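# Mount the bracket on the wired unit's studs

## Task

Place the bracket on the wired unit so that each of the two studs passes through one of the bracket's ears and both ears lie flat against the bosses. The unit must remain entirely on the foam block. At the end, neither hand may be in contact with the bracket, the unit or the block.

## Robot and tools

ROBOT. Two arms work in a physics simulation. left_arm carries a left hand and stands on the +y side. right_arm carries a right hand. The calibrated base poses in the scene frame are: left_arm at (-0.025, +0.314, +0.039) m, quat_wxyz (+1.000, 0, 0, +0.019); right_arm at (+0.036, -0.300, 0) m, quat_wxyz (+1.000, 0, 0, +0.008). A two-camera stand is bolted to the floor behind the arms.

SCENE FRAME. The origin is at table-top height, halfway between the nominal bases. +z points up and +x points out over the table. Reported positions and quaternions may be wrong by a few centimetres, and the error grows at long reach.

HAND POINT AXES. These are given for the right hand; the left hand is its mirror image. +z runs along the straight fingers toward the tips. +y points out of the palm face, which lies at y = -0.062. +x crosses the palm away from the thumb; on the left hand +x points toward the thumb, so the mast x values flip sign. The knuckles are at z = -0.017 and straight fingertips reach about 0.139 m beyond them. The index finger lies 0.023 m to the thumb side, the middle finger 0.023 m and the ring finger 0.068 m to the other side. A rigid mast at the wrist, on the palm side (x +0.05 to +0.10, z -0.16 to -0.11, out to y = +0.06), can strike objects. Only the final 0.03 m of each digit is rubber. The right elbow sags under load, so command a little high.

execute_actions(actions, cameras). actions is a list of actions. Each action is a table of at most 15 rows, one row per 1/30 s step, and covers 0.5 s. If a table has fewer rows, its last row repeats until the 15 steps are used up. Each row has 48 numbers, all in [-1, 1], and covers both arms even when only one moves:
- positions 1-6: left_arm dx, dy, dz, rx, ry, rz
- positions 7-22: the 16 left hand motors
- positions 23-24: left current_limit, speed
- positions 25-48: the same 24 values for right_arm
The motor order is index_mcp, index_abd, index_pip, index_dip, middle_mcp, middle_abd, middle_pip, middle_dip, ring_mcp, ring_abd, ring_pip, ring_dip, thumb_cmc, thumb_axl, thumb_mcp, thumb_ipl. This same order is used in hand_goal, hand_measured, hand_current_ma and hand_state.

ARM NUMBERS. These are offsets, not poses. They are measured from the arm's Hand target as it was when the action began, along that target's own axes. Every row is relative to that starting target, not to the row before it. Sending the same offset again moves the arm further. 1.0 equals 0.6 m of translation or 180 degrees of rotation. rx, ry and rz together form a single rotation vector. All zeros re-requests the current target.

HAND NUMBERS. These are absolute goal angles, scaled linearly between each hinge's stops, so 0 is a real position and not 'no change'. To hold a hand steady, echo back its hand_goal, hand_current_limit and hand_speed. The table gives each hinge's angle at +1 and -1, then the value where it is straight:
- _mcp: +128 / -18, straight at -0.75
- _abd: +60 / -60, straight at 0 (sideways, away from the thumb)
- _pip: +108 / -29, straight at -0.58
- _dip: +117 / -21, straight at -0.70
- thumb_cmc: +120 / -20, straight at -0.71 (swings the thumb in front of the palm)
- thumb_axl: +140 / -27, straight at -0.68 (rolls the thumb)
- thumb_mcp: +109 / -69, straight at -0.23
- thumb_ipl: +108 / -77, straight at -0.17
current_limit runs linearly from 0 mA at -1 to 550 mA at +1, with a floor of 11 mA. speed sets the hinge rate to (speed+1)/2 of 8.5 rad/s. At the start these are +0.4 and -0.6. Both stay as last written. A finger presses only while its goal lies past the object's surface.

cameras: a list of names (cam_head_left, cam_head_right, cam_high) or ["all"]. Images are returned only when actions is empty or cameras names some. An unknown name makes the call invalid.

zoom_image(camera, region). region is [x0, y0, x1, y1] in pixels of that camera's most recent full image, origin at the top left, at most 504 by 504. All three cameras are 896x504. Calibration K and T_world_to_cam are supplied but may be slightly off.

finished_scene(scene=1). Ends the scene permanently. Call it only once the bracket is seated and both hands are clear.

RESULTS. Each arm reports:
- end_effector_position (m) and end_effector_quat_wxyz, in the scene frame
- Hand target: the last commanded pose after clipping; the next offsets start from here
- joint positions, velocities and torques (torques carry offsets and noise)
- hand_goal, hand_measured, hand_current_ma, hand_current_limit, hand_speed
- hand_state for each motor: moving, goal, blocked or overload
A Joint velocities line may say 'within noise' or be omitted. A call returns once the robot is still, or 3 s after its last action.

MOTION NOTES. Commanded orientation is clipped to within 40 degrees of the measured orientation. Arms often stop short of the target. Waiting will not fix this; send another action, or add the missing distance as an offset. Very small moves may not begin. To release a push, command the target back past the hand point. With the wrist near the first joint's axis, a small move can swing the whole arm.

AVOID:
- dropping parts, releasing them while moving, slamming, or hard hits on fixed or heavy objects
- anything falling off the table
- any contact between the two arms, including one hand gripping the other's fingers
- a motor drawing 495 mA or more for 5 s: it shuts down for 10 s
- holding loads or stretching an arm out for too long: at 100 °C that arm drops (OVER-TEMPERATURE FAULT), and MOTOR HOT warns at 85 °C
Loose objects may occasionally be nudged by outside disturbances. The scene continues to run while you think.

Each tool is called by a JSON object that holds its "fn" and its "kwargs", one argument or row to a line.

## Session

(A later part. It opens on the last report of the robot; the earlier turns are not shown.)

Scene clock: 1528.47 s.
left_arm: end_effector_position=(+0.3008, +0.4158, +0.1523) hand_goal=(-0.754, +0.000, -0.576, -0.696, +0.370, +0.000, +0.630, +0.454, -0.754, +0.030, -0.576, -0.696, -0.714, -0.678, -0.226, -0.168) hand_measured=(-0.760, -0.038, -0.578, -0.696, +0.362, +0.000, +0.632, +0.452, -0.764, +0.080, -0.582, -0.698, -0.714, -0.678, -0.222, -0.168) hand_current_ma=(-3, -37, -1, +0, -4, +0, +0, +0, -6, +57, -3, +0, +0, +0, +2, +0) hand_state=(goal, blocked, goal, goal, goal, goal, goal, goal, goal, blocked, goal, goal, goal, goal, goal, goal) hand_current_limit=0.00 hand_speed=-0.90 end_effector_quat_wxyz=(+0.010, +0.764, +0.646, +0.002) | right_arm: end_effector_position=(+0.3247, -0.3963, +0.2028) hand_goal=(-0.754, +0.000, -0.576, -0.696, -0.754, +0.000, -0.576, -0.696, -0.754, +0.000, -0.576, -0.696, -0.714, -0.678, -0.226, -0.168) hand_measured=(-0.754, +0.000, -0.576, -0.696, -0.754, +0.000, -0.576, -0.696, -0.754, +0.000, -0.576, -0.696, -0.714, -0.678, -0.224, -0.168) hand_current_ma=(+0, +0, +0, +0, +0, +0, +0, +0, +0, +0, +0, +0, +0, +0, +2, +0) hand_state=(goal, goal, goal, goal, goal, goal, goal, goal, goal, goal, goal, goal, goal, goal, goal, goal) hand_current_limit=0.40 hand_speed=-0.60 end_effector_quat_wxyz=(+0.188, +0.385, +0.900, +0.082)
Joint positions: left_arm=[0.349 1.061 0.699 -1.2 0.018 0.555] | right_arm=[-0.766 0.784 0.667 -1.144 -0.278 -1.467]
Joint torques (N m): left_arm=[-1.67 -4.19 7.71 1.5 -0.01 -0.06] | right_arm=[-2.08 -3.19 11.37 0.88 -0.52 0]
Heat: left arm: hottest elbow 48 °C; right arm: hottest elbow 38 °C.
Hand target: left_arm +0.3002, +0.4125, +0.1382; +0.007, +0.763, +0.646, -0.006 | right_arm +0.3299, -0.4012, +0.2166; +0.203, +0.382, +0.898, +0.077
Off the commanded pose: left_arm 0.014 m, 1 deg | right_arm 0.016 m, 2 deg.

{"fn": "execute_actions", "kwargs": {
  "actions": [
    [[0,0,0,0,0,0,-0.754,0.0,-0.576,-0.696,0.37,0,0.63,0.454,-0.754,0.03,-0.576,-0.696,-0.714,-0.678,-0.226,-0.168,0.0,-0.9,0,0,0,0,0,0,-0.754,0,-0.576,-0.696,-0.754,0,-0.576,-0.696,-0.754,0,-0.576,-0.696,-0.714,-0.678,-0.226,-0.168,0.4,-0.6]]
  ],
  "cameras": ["cam_high","cam_head_right"]
}}

{"fn": "zoom_image", "kwargs": {
  "camera": "cam_head_right",
  "region": [270, 340, 340, 380]
}}

{"fn": "zoom_image", "kwargs": {
  "camera": "cam_high",
  "region": [600, 250, 660, 320]
}}

Scene clock: 1532.07 s.
left_arm: end_effector_position=(+0.3008, +0.4158, +0.1523) hand_goal=(-0.754, +0.000, -0.576, -0.696, +0.370, +0.000, +0.630, +0.454, -0.754, +0.030, -0.576, -0.696, -0.714, -0.678, -0.226, -0.168) hand_measured=(-0.760, -0.038, -0.578, -0.696, +0.362, +0.000, +0.632, +0.452, -0.764, +0.080, -0.582, -0.698, -0.714, -0.678, -0.222, -0.168) hand_current_ma=(-3, -37, -1, +0, -4, +0, +0, +0, -6, +57, -3, +0, +0, +0, +2, +0) hand_state=(goal, blocked, goal, goal, goal, goal, goal, goal, goal, blocked, goal, goal, goal, goal, goal, goal) hand_current_limit=0.00 hand_speed=-0.90 end_effector_quat_wxyz=(+0.010, +0.764, +0.646, +0.002) | right_arm: end_effector_position=(+0.3247, -0.3963, +0.2028) hand_goal=(-0.754, +0.000, -0.576, -0.696, -0.754, +0.000, -0.576, -0.696, -0.754, +0.000, -0.576, -0.696, -0.714, -0.678, -0.226, -0.168) hand_measured=(-0.754, +0.000, -0.576, -0.696, -0.754, +0.000, -0.576, -0.696, -0.754, +0.000, -0.576, -0.696, -0.714, -0.678, -0.224, -0.168) hand_current_ma=(+0, +0, +0, +0, +0, +0, +0, +0, +0, +0, +0, +0, +0, +0, +2, +0) hand_state=(goal, goal, goal, goal, goal, goal, goal, goal, goal, goal, goal, goal, goal, goal, goal, goal) hand_current_limit=0.40 hand_speed=-0.60 end_effector_quat_wxyz=(+0.188, +0.385, +0.900, +0.082)
Joint positions: left_arm=[0.349 1.061 0.699 -1.2 0.018 0.555] | right_arm=[-0.766 0.784 0.667 -1.144 -0.278 -1.467]
Joint torques (N m): left_arm=[-1.38 -4.19 7.71 1.48 -0.01 -0.06] | right_arm=[-2.08 -3.19 11.38 0.9 -0.52 0]
Heat: left arm: hottest elbow 47 °C; right arm: hottest elbow 38 °C.
Hand target: left_arm +0.3002, +0.4125, +0.1382; +0.007, +0.763, +0.646, -0.006 | right_arm +0.3299, -0.4012, +0.2166; +0.203, +0.382, +0.898, +0.077
Off the commanded pose: left_arm 0.014 m, 1 deg | right_arm 0.016 m, 2 deg.
Images, in order (width x height): cam_head_right 896x504, cam_high 896x504.

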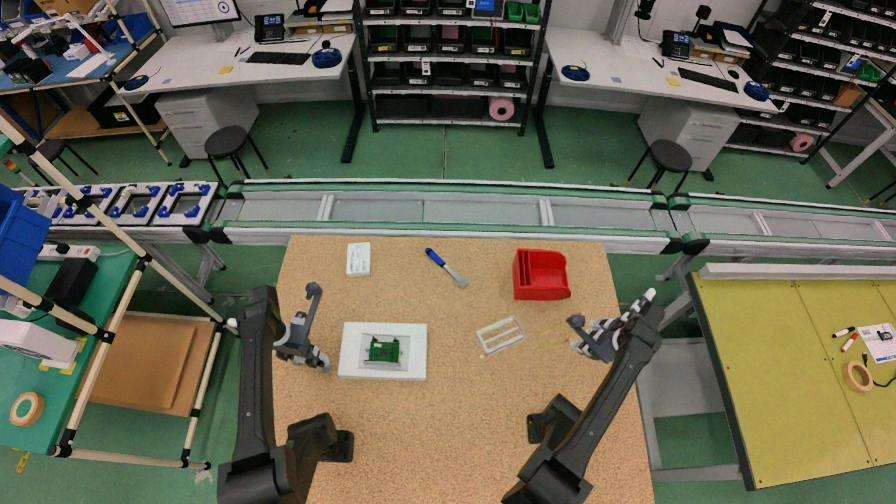

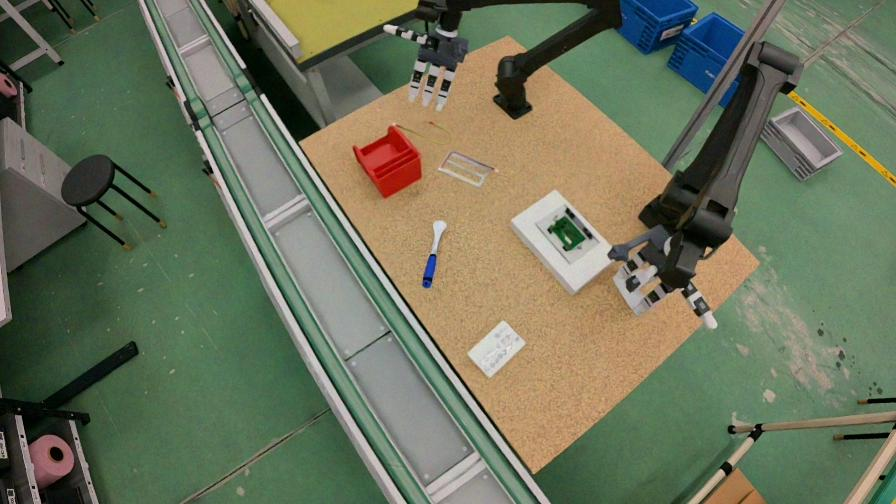

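Scaled by 7.200 from the camera's 896x504 image, which has a finer 1280x720 frame.

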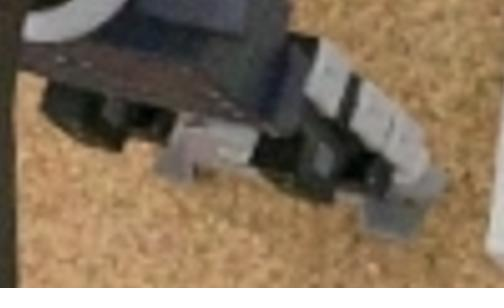

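Scaled by 7.200 from the camera's 896x504 image, which has a finer 1280x720 frame.

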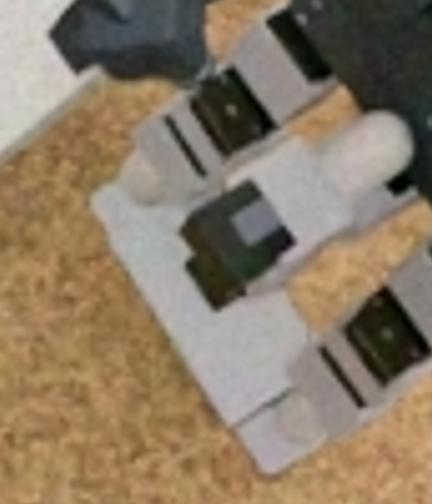

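{"fn": "execute_actions", "kwargs": {
  "actions": [
    [[0,0,0,0,0,0,-0.754,-0.04,-0.576,-0.696,0.37,0,0.63,0.454,-0.754,0.08,-0.576,-0.696,-0.714,-0.678,-0.226,-0.168,0.0,-0.97,0,0,0,0,0,0,-0.754,0,-0.576,-0.696,-0.754,0,-0.576,-0.696,-0.754,0,-0.576,-0.696,-0.714,-0.678,-0.226,-0.168,0.4,-0.6]],
    [[0,0,-0.004,0,0,0,-0.754,-0.06,-0.576,-0.696,0.37,0,0.63,0.454,-0.754,0.1,-0.576,-0.696,-0.714,-0.678,-0.226,-0.168,0.0,-0.97,0,0,0,0,0,0,-0.754,0,-0.576,-0.696,-0.754,0,-0.576,-0.696,-0.754,0,-0.576,-0.696,-0.714,-0.678,-0.226,-0.168,0.4,-0.6]]
  ],
  "cameras": ["cam_high"]
}}

{"fn": "zoom_image", "kwargs": {
  "camera": "cam_high",
  "region": [600, 250, 660, 320]
}}

Scene clock: 1537.80 s.
left_arm: end_effector_position=(+0.3001, +0.4158, +0.1474) hand_goal=(-0.754, -0.060, -0.576, -0.696, +0.370, +0.000, +0.630, +0.454, -0.754, +0.100, -0.576, -0.696, -0.714, -0.678, -0.226, -0.168) hand_measured=(-0.756, -0.056, -0.578, -0.696, +0.362, +0.000, +0.632, +0.452, -0.756, +0.096, -0.578, -0.698, -0.714, -0.678, -0.222, -0.168) hand_current_ma=(+0, +1, -1, +0, -4, +0, +0, +0, +0, -1, -1, +0, +0, +0, +2, +0) hand_state=(goal, goal, goal, goal, goal, goal, goal, goal, goal, goal, goal, goal, goal, goal, goal, goal) hand_current_limit=0.00 hand_speed=-0.97 end_effector_quat_wxyz=(+0.008, +0.763, +0.646, -0.002) | right_arm: end_effector_position=(+0.3247, -0.3963, +0.2028) hand_goal=(-0.754, +0.000, -0.576, -0.696, -0.754, +0.000, -0.576, -0.696, -0.754, +0.000, -0.576, -0.696, -0.714, -0.678, -0.226, -0.168) hand_measured=(-0.754, +0.000, -0.576, -0.696, -0.754, +0.000, -0.576, -0.696, -0.754, +0.000, -0.576, -0.696, -0.714, -0.678, -0.224, -0.168) hand_current_ma=(+0, +0, +0, +0, +0, +0, +0, +0, +0, +0, +0, +0, +0, +0, +2, +0) hand_state=(goal, goal, goal, goal, goal, goal, goal, goal, goal, goal, goal, goal, goal, goal, goal, goal) hand_current_limit=0.40 hand_speed=-0.60 end_effector_quat_wxyz=(+0.188, +0.385, +0.900, +0.082)
Joint positions: left_arm=[0.349 1.07 0.693 -1.192 0.016 0.554] | right_arm=[-0.766 0.784 0.667 -1.144 -0.278 -1.467]
Joint torques (N m): left_arm=[-1.79 -5.07 8.66 0.99 0.02 -0.05] | right_arm=[-2.08 -3.25 11.37 0.9 -0.52 0.01]
Heat: left arm: hottest elbow 47 °C; right arm: hottest elbow 38 °C.
Hand target: left_arm +0.3002, +0.4126, +0.1406; +0.007, +0.763, +0.646, -0.006 | right_arm +0.3299, -0.4012, +0.2166; +0.203, +0.382, +0.898, +0.077
Off the commanded pose: left_arm 0.008 m, 1 deg | right_arm 0.016 m, 2 deg.
Images, in order (width x height): cam_high 896x504.

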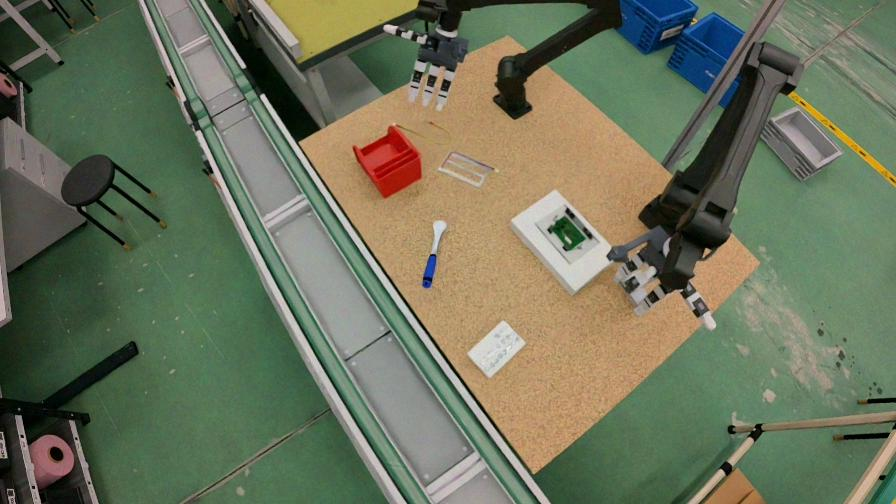

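Scaled by 7.200 from the camera's 896x504 image, which has a finer 1280x720 frame.

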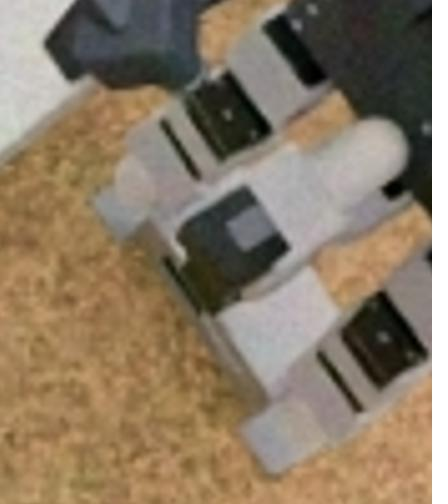

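{"fn": "execute_actions", "kwargs": {
  "actions": [
    [[0,0,0,0,0,0,-0.754,-0.2,-0.576,-0.696,0.37,0,0.63,0.454,-0.754,0.2,-0.576,-0.696,-0.714,-0.678,-0.226,-0.168,0.0,-0.8,0,0,0,0,0,0,-0.754,0,-0.576,-0.696,-0.754,0,-0.576,-0.696,-0.754,0,-0.576,-0.696,-0.714,-0.678,-0.226,-0.168,0.4,-0.6]]
  ],
  "cameras": ["cam_high","cam_head_right","cam_head_left"]
}}

{"fn": "zoom_image", "kwargs": {
  "camera": "cam_high",
  "region": [605, 260, 655, 320]
}}

{"fn": "zoom_image", "kwargs": {
  "camera": "cam_head_right",
  "region": [280, 345, 340, 385]
}}

{"fn": "zoom_image", "kwargs": {
  "camera": "cam_head_left",
  "region": [270, 345, 330, 385]
}}

Scene clock: 1543.53 s.
left_arm: end_effector_position=(+0.3001, +0.4158, +0.1474) hand_goal=(-0.754, -0.200, -0.576, -0.696, +0.370, +0.000, +0.630, +0.454, -0.754, +0.200, -0.576, -0.696, -0.714, -0.678, -0.226, -0.168) hand_measured=(-0.756, -0.196, -0.578, -0.696, +0.362, +0.000, +0.632, +0.452, -0.756, +0.196, -0.578, -0.698, -0.714, -0.678, -0.222, -0.168) hand_current_ma=(+0, +1, -1, +0, -4, +0, +0, +0, +0, -1, -1, +0, +0, +0, +2, +0) hand_state=(goal, goal, goal, goal, goal, goal, goal, goal, goal, goal, goal, goal, goal, goal, goal, goal) hand_current_limit=0.00 hand_speed=-0.80 end_effector_quat_wxyz=(+0.008, +0.763, +0.646, -0.002) | right_arm: end_effector_position=(+0.3247, -0.3963, +0.2028) hand_goal=(-0.754, +0.000, -0.576, -0.696, -0.754, +0.000, -0.576, -0.696, -0.754, +0.000, -0.576, -0.696, -0.714, -0.678, -0.226, -0.168) hand_measured=(-0.754, +0.000, -0.576, -0.696, -0.754, +0.000, -0.576, -0.696, -0.754, +0.000, -0.576, -0.696, -0.714, -0.678, -0.224, -0.168) hand_current_ma=(+0, +0, +0, +0, +0, +0, +0, +0, +0, +0, +0, +0, +0, +0, +2, +0) hand_state=(goal, goal, goal, goal, goal, goal, goal, goal, goal, goal, goal, goal, goal, goal, goal, goal) hand_current_limit=0.40 hand_speed=-0.60 end_effector_quat_wxyz=(+0.188, +0.385, +0.900, +0.082)
Joint positions: left_arm=[0.349 1.07 0.693 -1.192 0.016 0.554] | right_arm=[-0.766 0.784 0.667 -1.144 -0.278 -1.467]
Joint torques (N m): left_arm=[-1.67 -5.13 8.66 1.03 0.04 -0.06] | right_arm=[-2.08 -3.19 11.38 0.87 -0.52 0]
Heat: left arm: hottest elbow 47 °C; right arm: hottest elbow 38 °C.
Hand target: left_arm +0.3002, +0.4126, +0.1406; +0.007, +0.763, +0.646, -0.006 | right_arm +0.3299, -0.4012, +0.2166; +0.203, +0.382, +0.898, +0.077
Off the commanded pose: left_arm 0.008 m, 1 deg | right_arm 0.016 m, 2 deg.

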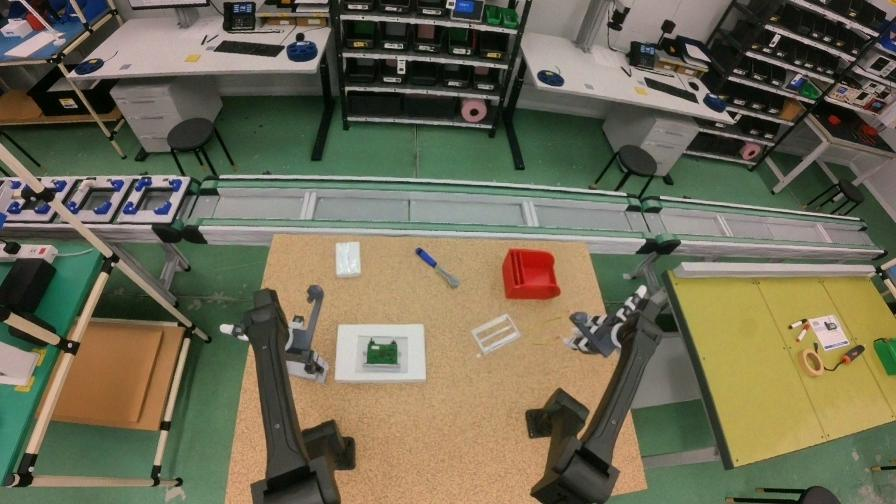

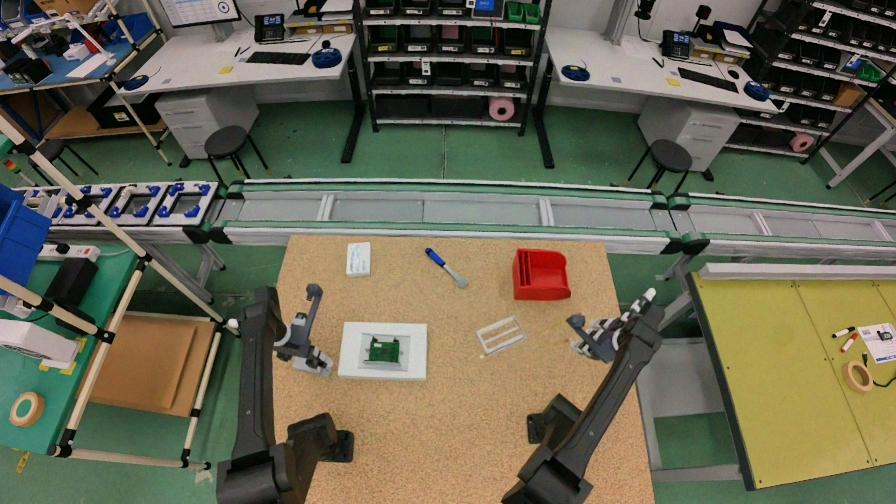

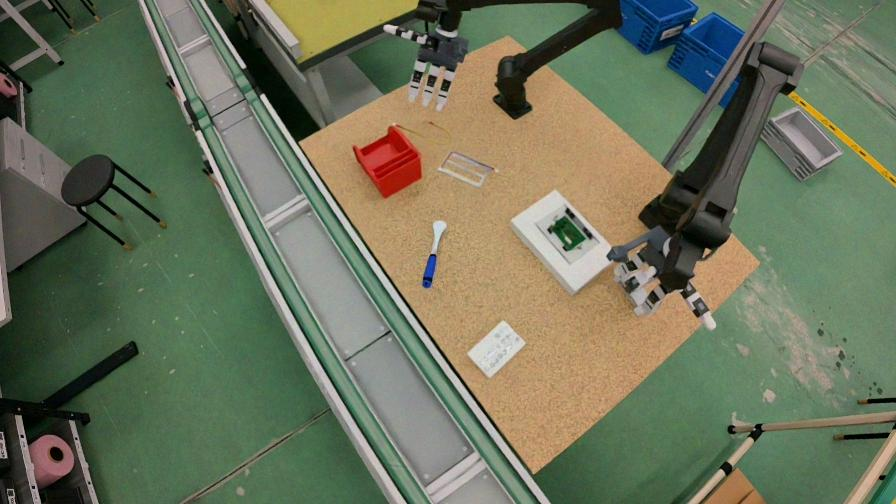

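Scaled by 8.400 from the camera's 896x504 image, which has a finer 1280x720 frame.

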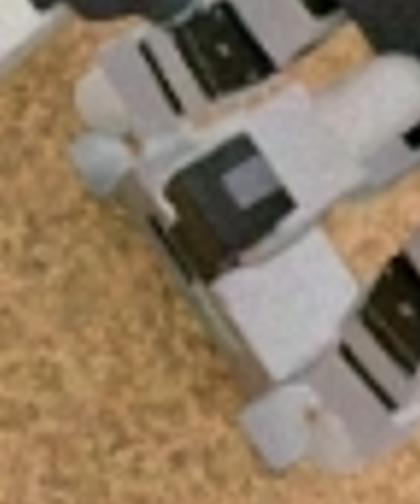

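Scaled by 8.400 from the camera's 896x504 image, which has a finer 1280x720 frame.

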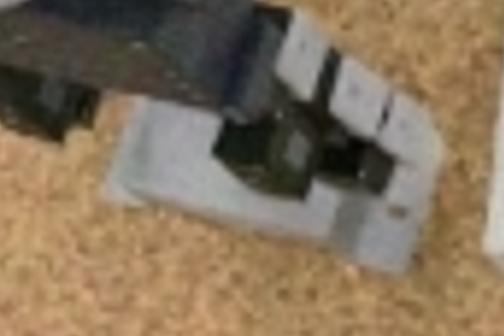

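Scaled by 8.400 from the camera's 896x504 image, which has a finer 1280x720 frame.

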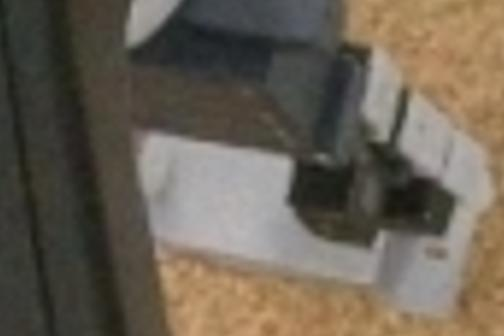

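{"fn": "execute_actions", "kwargs": {
  "actions": [
    [[0.005,-0.0175,0,0,0,0,-0.754,-0.2,-0.576,-0.696,0.37,0,0.63,0.454,-0.754,0.2,-0.576,-0.696,-0.714,-0.678,-0.226,-0.168,0.0,-0.8,0,0,0,0,0,0,-0.754,0,-0.576,-0.696,-0.754,0,-0.576,-0.696,-0.754,0,-0.576,-0.696,-0.714,-0.678,-0.226,-0.168,0.4,-0.6]],
    [[0,0,0,0,0,0,-0.754,-0.2,-0.576,-0.696,0.37,0,0.63,0.454,-0.754,0.2,-0.576,-0.696,-0.714,-0.678,-0.226,-0.168,0.0,-0.8,0,0,0,0,0,0,-0.754,0,-0.576,-0.696,-0.754,0,-0.576,-0.696,-0.754,0,-0.576,-0.696,-0.714,-0.678,-0.226,-0.168,0.4,-0.6]]
  ],
  "cameras": ["cam_high","cam_head_right","cam_head_left"]
}}

{"fn": "zoom_image", "kwargs": {
  "camera": "cam_high",
  "region": [605, 260, 655, 320]
}}

{"fn": "zoom_image", "kwargs": {
  "camera": "cam_head_right",
  "region": [280, 345, 340, 385]
}}

{"fn": "zoom_image", "kwargs": {
  "camera": "cam_head_left",
  "region": [270, 345, 330, 385]
}}

Scene clock: 1605.63 s.
left_arm: end_effector_position=(+0.2956, +0.4160, +0.1440) hand_goal=(-0.754, -0.200, -0.576, -0.696, +0.370, +0.000, +0.630, +0.454, -0.754, +0.200, -0.576, -0.696, -0.714, -0.678, -0.226, -0.168) hand_measured=(-0.756, -0.196, -0.578, -0.696, +0.362, +0.000, +0.632, +0.452, -0.756, +0.196, -0.578, -0.698, -0.714, -0.678, -0.222, -0.168) hand_current_ma=(+0, +1, +0, +0, -4, +0, +0, +0, +0, -1, -1, +0, +0, +0, +2, +0) hand_state=(goal, goal, goal, goal, goal, goal, goal, goal, goal, goal, goal, goal, goal, goal, goal, goal) hand_current_limit=0.00 hand_speed=-0.80 end_effector_quat_wxyz=(+0.007, +0.762, +0.647, -0.005) | right_arm: end_effector_position=(+0.3247, -0.3963, +0.2028) hand_goal=(-0.754, +0.000, -0.576, -0.696, -0.754, +0.000, -0.576, -0.696, -0.754, +0.000, -0.576, -0.696, -0.714, -0.678, -0.226, -0.168) hand_measured=(-0.754, +0.000, -0.576, -0.696, -0.754, +0.000, -0.576, -0.696, -0.754, +0.000, -0.576, -0.696, -0.714, -0.678, -0.224, -0.168) hand_current_ma=(+0, +0, +0, +0, +0, +0, +0, +0, +0, +0, +0, +0, +0, +0, +2, +0) hand_state=(goal, goal, goal, goal, goal, goal, goal, goal, goal, goal, goal, goal, goal, goal, goal, goal) hand_current_limit=0.40 hand_speed=-0.60 end_effector_quat_wxyz=(+0.188, +0.385, +0.900, +0.082)
Joint positions: left_arm=[0.355 1.065 0.682 -1.192 0.016 0.557] | right_arm=[-0.766 0.784 0.667 -1.144 -0.278 -1.467]
Joint torques (N m): left_arm=[0.5 -6.77 8.17 0.64 0.02 0.2] | right_arm=[-2.08 -3.25 11.37 0.88 -0.52 0]
Heat: left arm: hottest elbow 45 °C; right arm: hottest elbow 39 °C.
Hand target: left_arm +0.2904, +0.4173, +0.1405; +0.007, +0.763, +0.646, -0.006 | right_arm +0.3299, -0.4012, +0.2166; +0.203, +0.382, +0.898, +0.077
Off the commanded pose: left_arm 0.006 m, 0 deg | right_arm 0.016 m, 2 deg.

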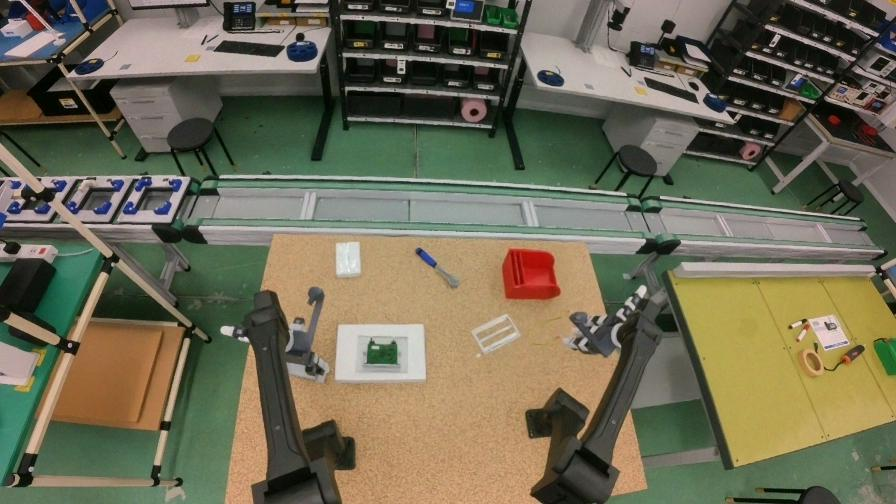

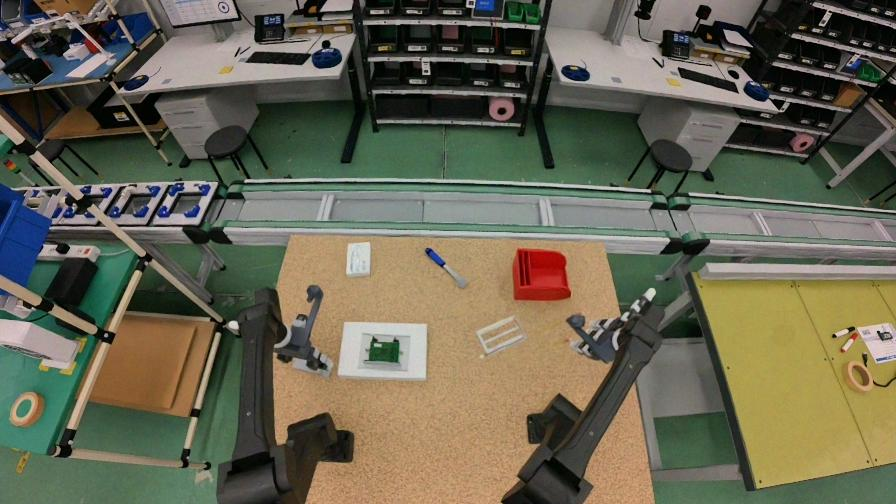

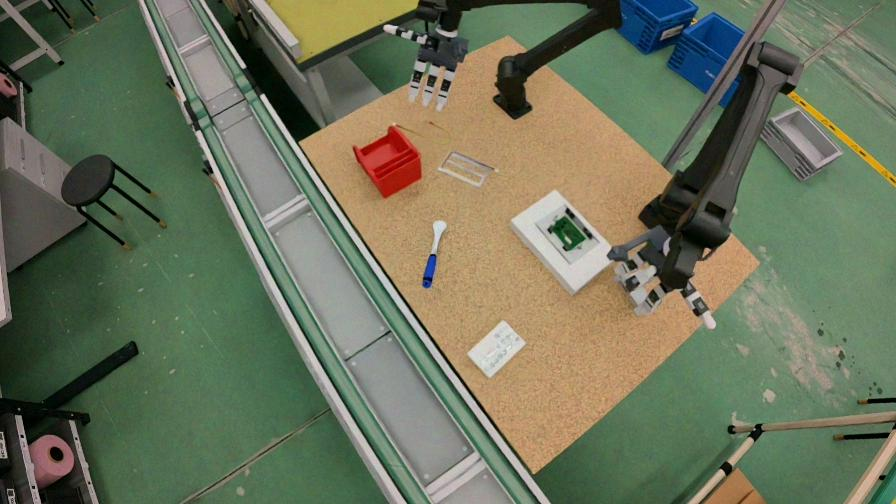

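Scaled by 8.400 from the camera's 896x504 image, which has a finer 1280x720 frame.

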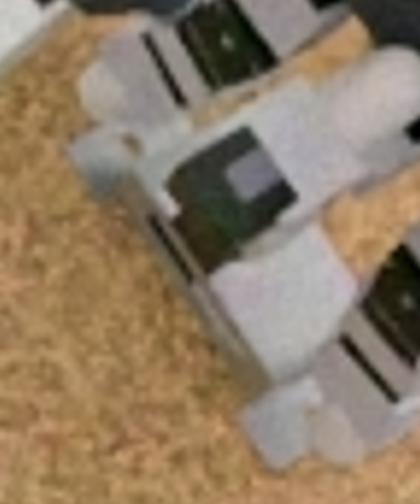

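Scaled by 8.400 from the camera's 896x504 image, which has a finer 1280x720 frame.

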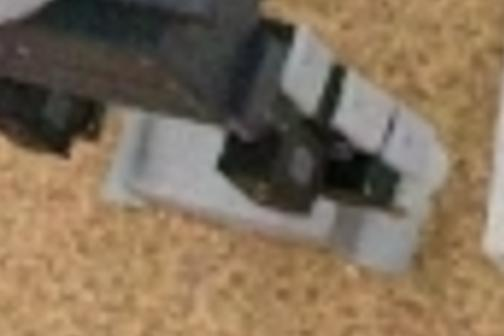

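Scaled by 8.400 from the camera's 896x504 image, which has a finer 1280x720 frame.

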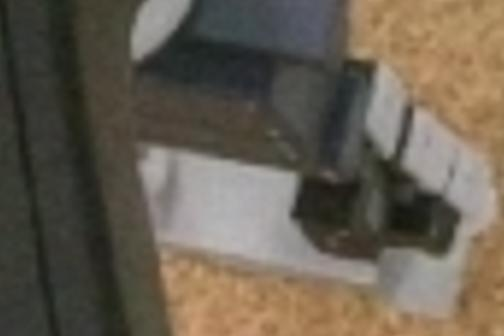

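{"fn": "execute_actions", "kwargs": {
  "actions": [
    [[0.01,-0.009,0,0,0,0,-0.754,-0.2,-0.576,-0.696,0.37,0,0.63,0.454,-0.754,0.2,-0.576,-0.696,-0.714,-0.678,-0.226,-0.168,0.0,-0.8,0,0,0,0,0,0,-0.754,0,-0.576,-0.696,-0.754,0,-0.576,-0.696,-0.754,0,-0.576,-0.696,-0.714,-0.678,-0.226,-0.168,0.4,-0.6]],
    [[0,0,0,0,0,0,-0.754,-0.2,-0.576,-0.696,0.37,0,0.63,0.454,-0.754,0.2,-0.576,-0.696,-0.714,-0.678,-0.226,-0.168,0.0,-0.8,0,0,0,0,0,0,-0.754,0,-0.576,-0.696,-0.754,0,-0.576,-0.696,-0.754,0,-0.576,-0.696,-0.714,-0.678,-0.226,-0.168,0.4,-0.6]]
  ]
}}

Scene clock: 1616.37 s.
left_arm: end_effector_position=(+0.2921, +0.4249, +0.1452) hand_goal=(-0.754, -0.200, -0.576, -0.696, +0.370, +0.000, +0.630, +0.454, -0.754, +0.200, -0.576, -0.696, -0.714, -0.678, -0.226, -0.168) hand_measured=(-0.754, -0.196, -0.578, -0.696, +0.362, +0.000, +0.632, +0.452, -0.754, +0.196, -0.578, -0.698, -0.714, -0.678, -0.222, -0.168) hand_current_ma=(+0, +1, +0, +0, -4, +0, +0, +0, +0, -1, -1, +0, +0, +0, +2, +0) hand_state=(goal, goal, goal, goal, goal, goal, goal, goal, goal, goal, goal, goal, goal, goal, goal, goal) hand_current_limit=0.00 hand_speed=-0.80 end_effector_quat_wxyz=(+0.008, +0.761, +0.649, -0.002) | right_arm: end_effector_position=(+0.3247, -0.3963, +0.2028) hand_goal=(-0.754, +0.000, -0.576, -0.696, -0.754, +0.000, -0.576, -0.696, -0.754, +0.000, -0.576, -0.696, -0.714, -0.678, -0.226, -0.168) hand_measured=(-0.754, +0.000, -0.576, -0.696, -0.754, +0.000, -0.576, -0.696, -0.754, +0.000, -0.576, -0.696, -0.714, -0.678, -0.224, -0.168) hand_current_ma=(+0, +0, +0, +0, +0, +0, +0, +0, +0, +0, +0, +0, +0, +0, +2, +0) hand_state=(goal, goal, goal, goal, goal, goal, goal, goal, goal, goal, goal, goal, goal, goal, goal, goal) hand_current_limit=0.40 hand_speed=-0.60 end_effector_quat_wxyz=(+0.188, +0.385, +0.900, +0.082)
Joint positions: left_arm=[0.392 1.061 0.682 -1.192 0.016 0.589] | right_arm=[-0.766 0.784 0.667 -1.144 -0.278 -1.467]
Joint torques (N m): left_arm=[0.03 -6.59 8.02 0.66 0.03 0.21] | right_arm=[-2.08 -3.19 11.37 0.88 -0.52 0.01]
Heat: left arm: hottest elbow 44 °C; right arm: hottest elbow 39 °C.
Hand target: left_arm +0.2861, +0.4241, +0.1404; +0.007, +0.763, +0.646, -0.006 | right_arm +0.3299, -0.4012, +0.2166; +0.203, +0.382, +0.898, +0.077
Off the commanded pose: left_arm 0.008 m, 1 deg | right_arm 0.016 m, 2 deg.

{"fn": "execute_actions", "kwargs": {
  "actions": [
    [[0,0,0,0,0,0,-0.754,0.0,-0.576,-0.696,0.37,0,0.63,0.454,-0.754,0.02,-0.576,-0.696,-0.714,-0.678,-0.226,-0.168,0.1,-0.92,0,0,0,0,0,0,-0.754,0,-0.576,-0.696,-0.754,0,-0.576,-0.696,-0.754,0,-0.576,-0.696,-0.714,-0.678,-0.226,-0.168,0.4,-0.6]],
    [[0,0,0,0,0,0,-0.754,0.1,-0.576,-0.696,0.37,0,0.63,0.454,-0.754,-0.08,-0.576,-0.696,-0.714,-0.678,-0.226,-0.168,0.35,-0.9,0,0,0,0,0,0,-0.754,0,-0.576,-0.696,-0.754,0,-0.576,-0.696,-0.754,0,-0.576,-0.696,-0.714,-0.678,-0.226,-0.168,0.4,-0.6]]
  ],
  "cameras": ["cam_high","cam_head_right"]
}}

{"fn": "zoom_image", "kwargs": {
  "camera": "cam_high",
  "region": [605, 260, 655, 320]
}}

{"fn": "zoom_image", "kwargs": {
  "camera": "cam_head_right",
  "region": [280, 345, 340, 385]
}}

Scene clock: 1624.90 s.
left_arm: end_effector_position=(+0.2917, +0.4231, +0.1444) hand_goal=(-0.754, +0.100, -0.576, -0.696, +0.370, +0.000, +0.630, +0.454, -0.754, -0.080, -0.576, -0.696, -0.714, -0.678, -0.226, -0.168) hand_measured=(-0.754, -0.024, -0.578, -0.696, +0.362, +0.000, +0.632, +0.452, -0.756, +0.080, -0.578, -0.698, -0.714, -0.678, -0.222, -0.168) hand_current_ma=(+0, -260, +0, +0, -4, +0, +0, +0, +0, +371, -1, +0, +0, +0, +2, +0) hand_state=(goal, blocked, goal, goal, goal, goal, goal, goal, goal, blocked, goal, goal, goal, goal, goal, goal) hand_current_limit=0.35 hand_speed=-0.90 end_effector_quat_wxyz=(+0.011, +0.762, +0.648, -0.005) | right_arm: end_effector_position=(+0.3247, -0.3963, +0.2028) hand_goal=(-0.754, +0.000, -0.576, -0.696, -0.754, +0.000, -0.576, -0.696, -0.754, +0.000, -0.576, -0.696, -0.714, -0.678, -0.226, -0.168) hand_measured=(-0.754, +0.000, -0.576, -0.696, -0.754, +0.000, -0.576, -0.696, -0.754, +0.000, -0.576, -0.696, -0.714, -0.678, -0.224, -0.168) hand_current_ma=(+0, +0, +0, +0, +0, +0, +0, +0, +0, +0, +0, +0, +0, +0, +2, +0) hand_state=(goal, goal, goal, goal, goal, goal, goal, goal, goal, goal, goal, goal, goal, goal, goal, goal) hand_current_limit=0.40 hand_speed=-0.60 end_effector_quat_wxyz=(+0.188, +0.385, +0.900, +0.082)
Joint positions: left_arm=[0.392 1.061 0.679 -1.192 0.024 0.592] | right_arm=[-0.766 0.784 0.667 -1.144 -0.278 -1.467]
Joint torques (N m): left_arm=[0.21 -6.48 8.25 0.66 -0.22 0.19] | right_arm=[-2.02 -3.25 11.37 0.87 -0.52 0]
Heat: left arm: hottest elbow 44 °C; right arm: hottest elbow 39 °C.
Hand target: left_arm +0.2861, +0.4241, +0.1404; +0.007, +0.763, +0.646, -0.006 | right_arm +0.3299, -0.4012, +0.2166; +0.203, +0.382, +0.898, +0.077
Off the commanded pose: left_arm 0.007 m, 1 deg | right_arm 0.016 m, 2 deg.
Images, in order (width x height): cam_head_right 896x504, cam_high 896x504.

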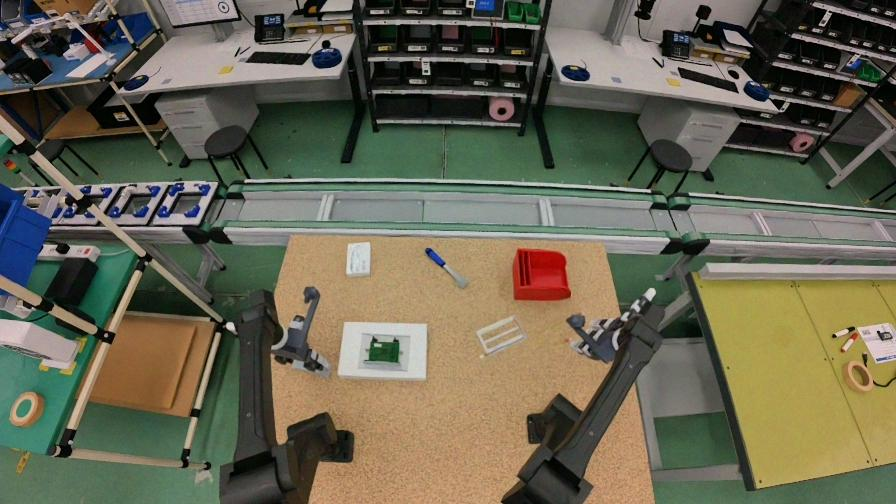

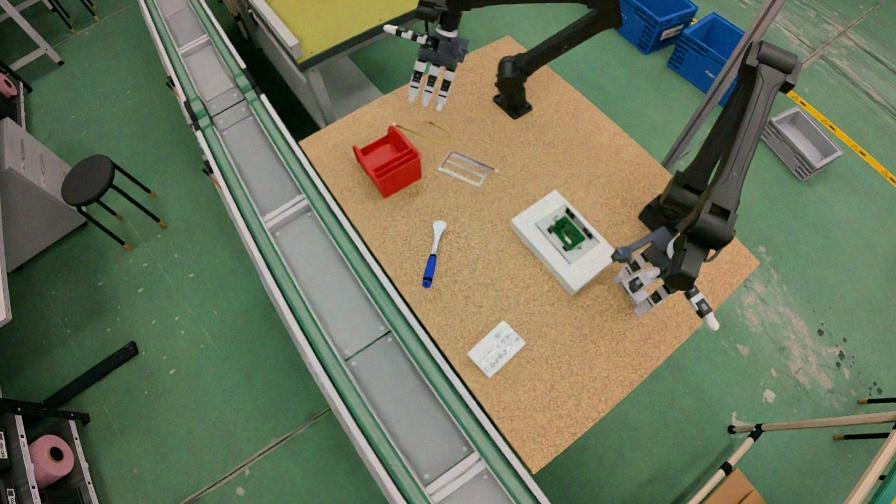

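Scaled by 8.400 from the camera's 896x504 image, which has a finer 1280x720 frame.

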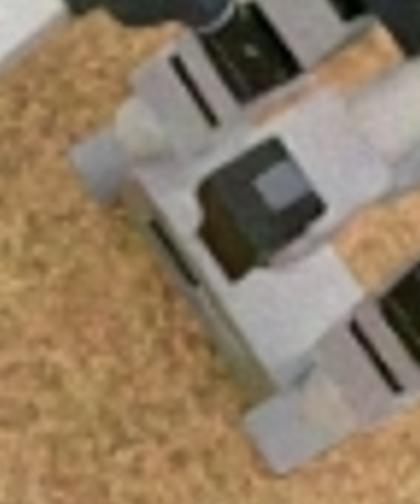

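Scaled by 8.400 from the camera's 896x504 image, which has a finer 1280x720 frame.

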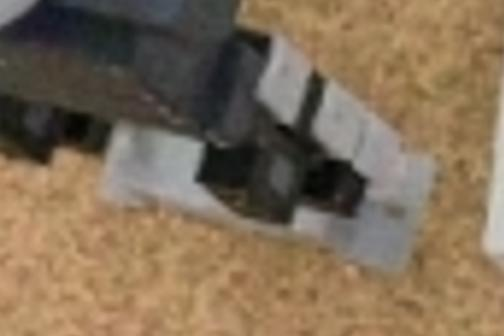

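{"fn": "zoom_image", "kwargs": {
  "camera": "cam_head_right",
  "region": [308, 352, 336, 380]
}}

{"fn": "zoom_image", "kwargs": {
  "camera": "cam_high",
  "region": [630, 295, 655, 320]
}}

Scaled by 18.000 from the camera's 896x504 image, which has a finer 1280x720 frame.

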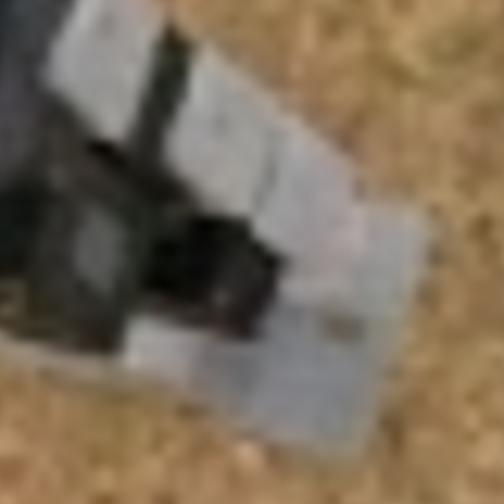

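Scaled by 20.160 from the camera's 896x504 image, which has a finer 1280x720 frame.

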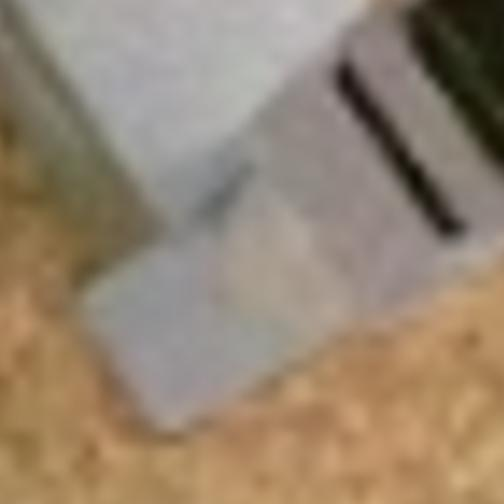

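{"fn": "execute_actions", "kwargs": {
  "actions": [
    [[0,0,0,0,0,0,-0.754,-0.12,-0.576,-0.696,0.37,0,0.63,0.454,-0.754,0.16,-0.576,-0.696,-0.714,-0.678,-0.226,-0.168,0.35,-0.85,0,0,0,0,0,0,-0.754,0,-0.576,-0.696,-0.754,0,-0.576,-0.696,-0.754,0,-0.576,-0.696,-0.714,-0.678,-0.226,-0.168,0.4,-0.6]],
    [[-0.002,-0.01,0.001,0,0,0,-0.754,-0.12,-0.576,-0.696,0.37,0,0.63,0.454,-0.754,0.16,-0.576,-0.696,-0.714,-0.678,-0.226,-0.168,0.35,-0.85,0,0,0,0,0,0,-0.754,0,-0.576,-0.696,-0.754,0,-0.576,-0.696,-0.754,0,-0.576,-0.696,-0.714,-0.678,-0.226,-0.168,0.4,-0.6]]
  ]
}}

Scene clock: 1649.00 s.
left_arm: end_effector_position=(+0.2868, +0.4231, +0.1447) hand_goal=(-0.754, -0.120, -0.576, -0.696, +0.370, +0.000, +0.630, +0.454, -0.754, +0.160, -0.576, -0.696, -0.714, -0.678, -0.226, -0.168) hand_measured=(-0.754, -0.116, -0.578, -0.696, +0.362, +0.000, +0.632, +0.452, -0.754, +0.156, -0.578, -0.698, -0.714, -0.678, -0.222, -0.168) hand_current_ma=(+0, +1, +0, +0, -4, +0, +0, +0, +0, -1, +0, +0, +0, +0, +2, +0) hand_state=(goal, goal, goal, goal, goal, goal, goal, goal, goal, goal, goal, goal, goal, goal, goal, goal) hand_current_limit=0.35 hand_speed=-0.85 end_effector_quat_wxyz=(+0.010, +0.762, +0.647, -0.001) | right_arm: end_effector_position=(+0.3247, -0.3963, +0.2028) hand_goal=(-0.754, +0.000, -0.576, -0.696, -0.754, +0.000, -0.576, -0.696, -0.754, +0.000, -0.576, -0.696, -0.714, -0.678, -0.226, -0.168) hand_measured=(-0.754, +0.000, -0.576, -0.696, -0.754, +0.000, -0.576, -0.696, -0.754, +0.000, -0.576, -0.696, -0.714, -0.678, -0.224, -0.168) hand_current_ma=(+0, +0, +0, +0, +0, +0, +0, +0, +0, +0, +0, +0, +0, +0, +2, +0) hand_state=(goal, goal, goal, goal, goal, goal, goal, goal, goal, goal, goal, goal, goal, goal, goal, goal) hand_current_limit=0.40 hand_speed=-0.60 end_effector_quat_wxyz=(+0.188, +0.385, +0.900, +0.082)
Joint positions: left_arm=[0.398 1.042 0.667 -1.192 0.019 0.599] | right_arm=[-0.766 0.784 0.667 -1.144 -0.278 -1.467]
Joint torques (N m): left_arm=[0.62 -6.07 8.27 0.51 -0.07 0.22] | right_arm=[-2.14 -3.25 11.38 0.87 -0.52 0]
Heat: left arm: hottest elbow 43 °C; right arm: hottest elbow 39 °C.
Hand target: left_arm +0.2800, +0.4239, +0.1399; +0.007, +0.763, +0.646, -0.006 | right_arm +0.3299, -0.4012, +0.2166; +0.203, +0.382, +0.898, +0.077
Off the commanded pose: left_arm 0.008 m, 1 deg | right_arm 0.016 m, 2 deg.

{"fn": "execute_actions", "kwargs": {
  "actions": [
    [[0,-0.001,0.003,0,0,0,-0.754,0.0,-0.576,-0.696,0.37,0,0.63,0.454,-0.754,0.04,-0.576,-0.696,-0.714,-0.678,-0.226,-0.168,0.1,-0.9,0,0,0,0,0,0,-0.754,0,-0.576,-0.696,-0.754,0,-0.576,-0.696,-0.754,0,-0.576,-0.696,-0.714,-0.678,-0.226,-0.168,0.4,-0.6]],
    [[0,0,0,0,0,0,-0.754,0.1,-0.576,-0.696,0.37,0,0.63,0.454,-0.754,-0.06,-0.576,-0.696,-0.714,-0.678,-0.226,-0.168,0.4,-0.9,0,0,0,0,0,0,-0.754,0,-0.576,-0.696,-0.754,0,-0.576,-0.696,-0.754,0,-0.576,-0.696,-0.714,-0.678,-0.226,-0.168,0.4,-0.6]],
    [[0,0,0,0,0,0,-0.754,0.17,-0.576,-0.696,0.37,0,0.63,0.454,-0.754,-0.13,-0.576,-0.696,-0.714,-0.678,-0.226,-0.168,0.7,-0.9,0,0,0,0,0,0,-0.754,0,-0.576,-0.696,-0.754,0,-0.576,-0.696,-0.754,0,-0.576,-0.696,-0.714,-0.678,-0.226,-0.168,0.4,-0.6]]
  ],
  "cameras": ["cam_high","cam_head_right"]
}}

{"fn": "zoom_image", "kwargs": {
  "camera": "cam_high",
  "region": [605, 260, 655, 320]
}}

{"fn": "zoom_image", "kwargs": {
  "camera": "cam_head_right",
  "region": [308, 352, 336, 380]
}}

Scene clock: 1657.00 s.
left_arm: end_effector_position=(+0.2862, +0.4230, +0.1440) hand_goal=(-0.754, +0.170, -0.576, -0.696, +0.370, +0.000, +0.630, +0.454, -0.754, -0.130, -0.576, -0.696, -0.714, -0.678, -0.226, -0.168) hand_measured=(-0.754, -0.020, -0.578, -0.696, +0.362, +0.000, +0.632, +0.452, -0.754, +0.080, -0.578, -0.698, -0.714, -0.678, -0.222, -0.168) hand_current_ma=(+0, -468, +0, +0, -4, +0, +0, +0, +0, +467, +0, +0, +0, +0, +2, +0) hand_state=(goal, blocked, goal, goal, goal, goal, goal, goal, goal, blocked, goal, goal, goal, goal, goal, goal) hand_current_limit=0.70 hand_speed=-0.90 end_effector_quat_wxyz=(+0.009, +0.763, +0.647, -0.001) | right_arm: end_effector_position=(+0.3247, -0.3963, +0.2028) hand_goal=(-0.754, +0.000, -0.576, -0.696, -0.754, +0.000, -0.576, -0.696, -0.754, +0.000, -0.576, -0.696, -0.714, -0.678, -0.226, -0.168) hand_measured=(-0.754, +0.000, -0.576, -0.696, -0.754, +0.000, -0.576, -0.696, -0.754, +0.000, -0.576, -0.696, -0.714, -0.678, -0.224, -0.168) hand_current_ma=(+0, +0, +0, +0, +0, +0, +0, +0, +0, +0, +0, +0, +0, +0, +2, +0) hand_state=(goal, goal, goal, goal, goal, goal, goal, goal, goal, goal, goal, goal, goal, goal, goal, goal) hand_current_limit=0.40 hand_speed=-0.60 end_effector_quat_wxyz=(+0.188, +0.385, +0.900, +0.082)
Joint positions: left_arm=[0.398 1.042 0.665 -1.192 0.019 0.601] | right_arm=[-0.766 0.784 0.667 -1.144 -0.278 -1.467]
Joint torques (N m): left_arm=[0.5 -6.07 8.01 0.68 -0.08 0.21] | right_arm=[-2.02 -3.19 11.38 0.88 -0.52 0]
Heat: left arm: hottest elbow 43 °C; right arm: hottest elbow 39 °C.
Hand target: left_arm +0.2793, +0.4239, +0.1379; +0.007, +0.763, +0.646, -0.006 | right_arm +0.3299, -0.4012, +0.2166; +0.203, +0.382, +0.898, +0.077
Off the commanded pose: left_arm 0.009 m, 1 deg | right_arm 0.016 m, 2 deg.
Images, in order (width x height): cam_head_right 896x504, cam_high 896x504.

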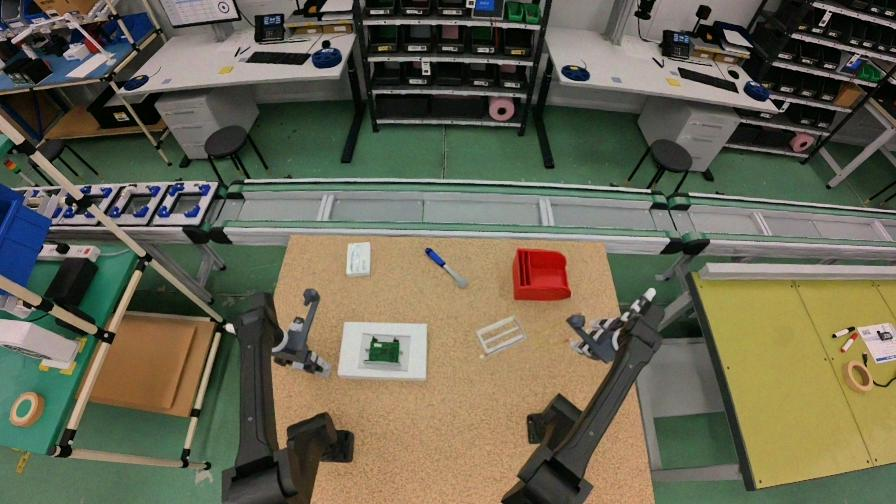

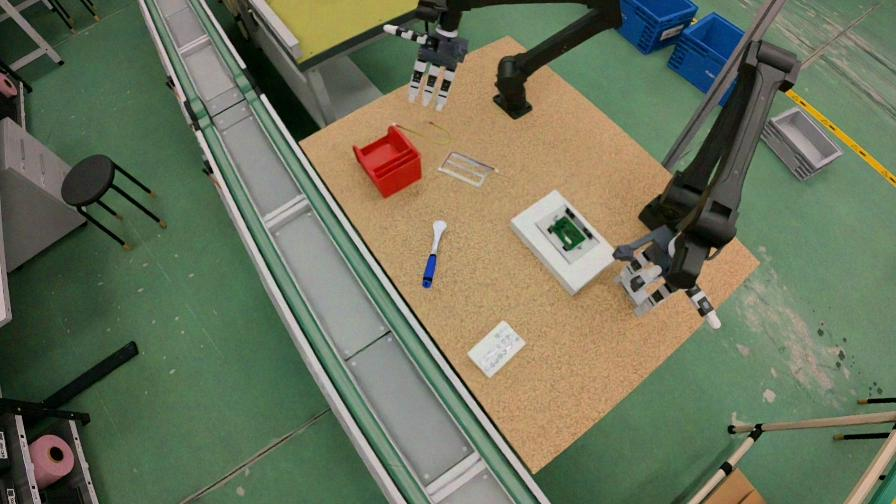

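Scaled by 8.400 from the camera's 896x504 image, which has a finer 1280x720 frame.

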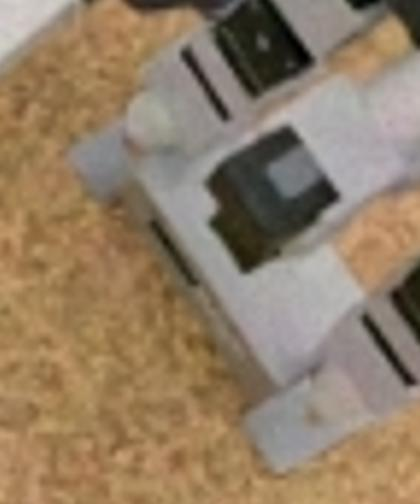

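Scaled by 18.000 from the camera's 896x504 image, which has a finer 1280x720 frame.

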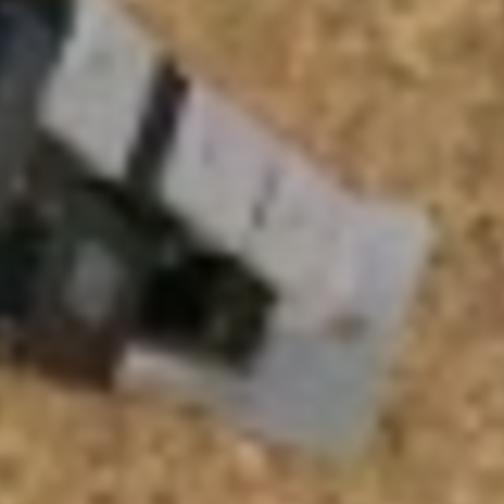

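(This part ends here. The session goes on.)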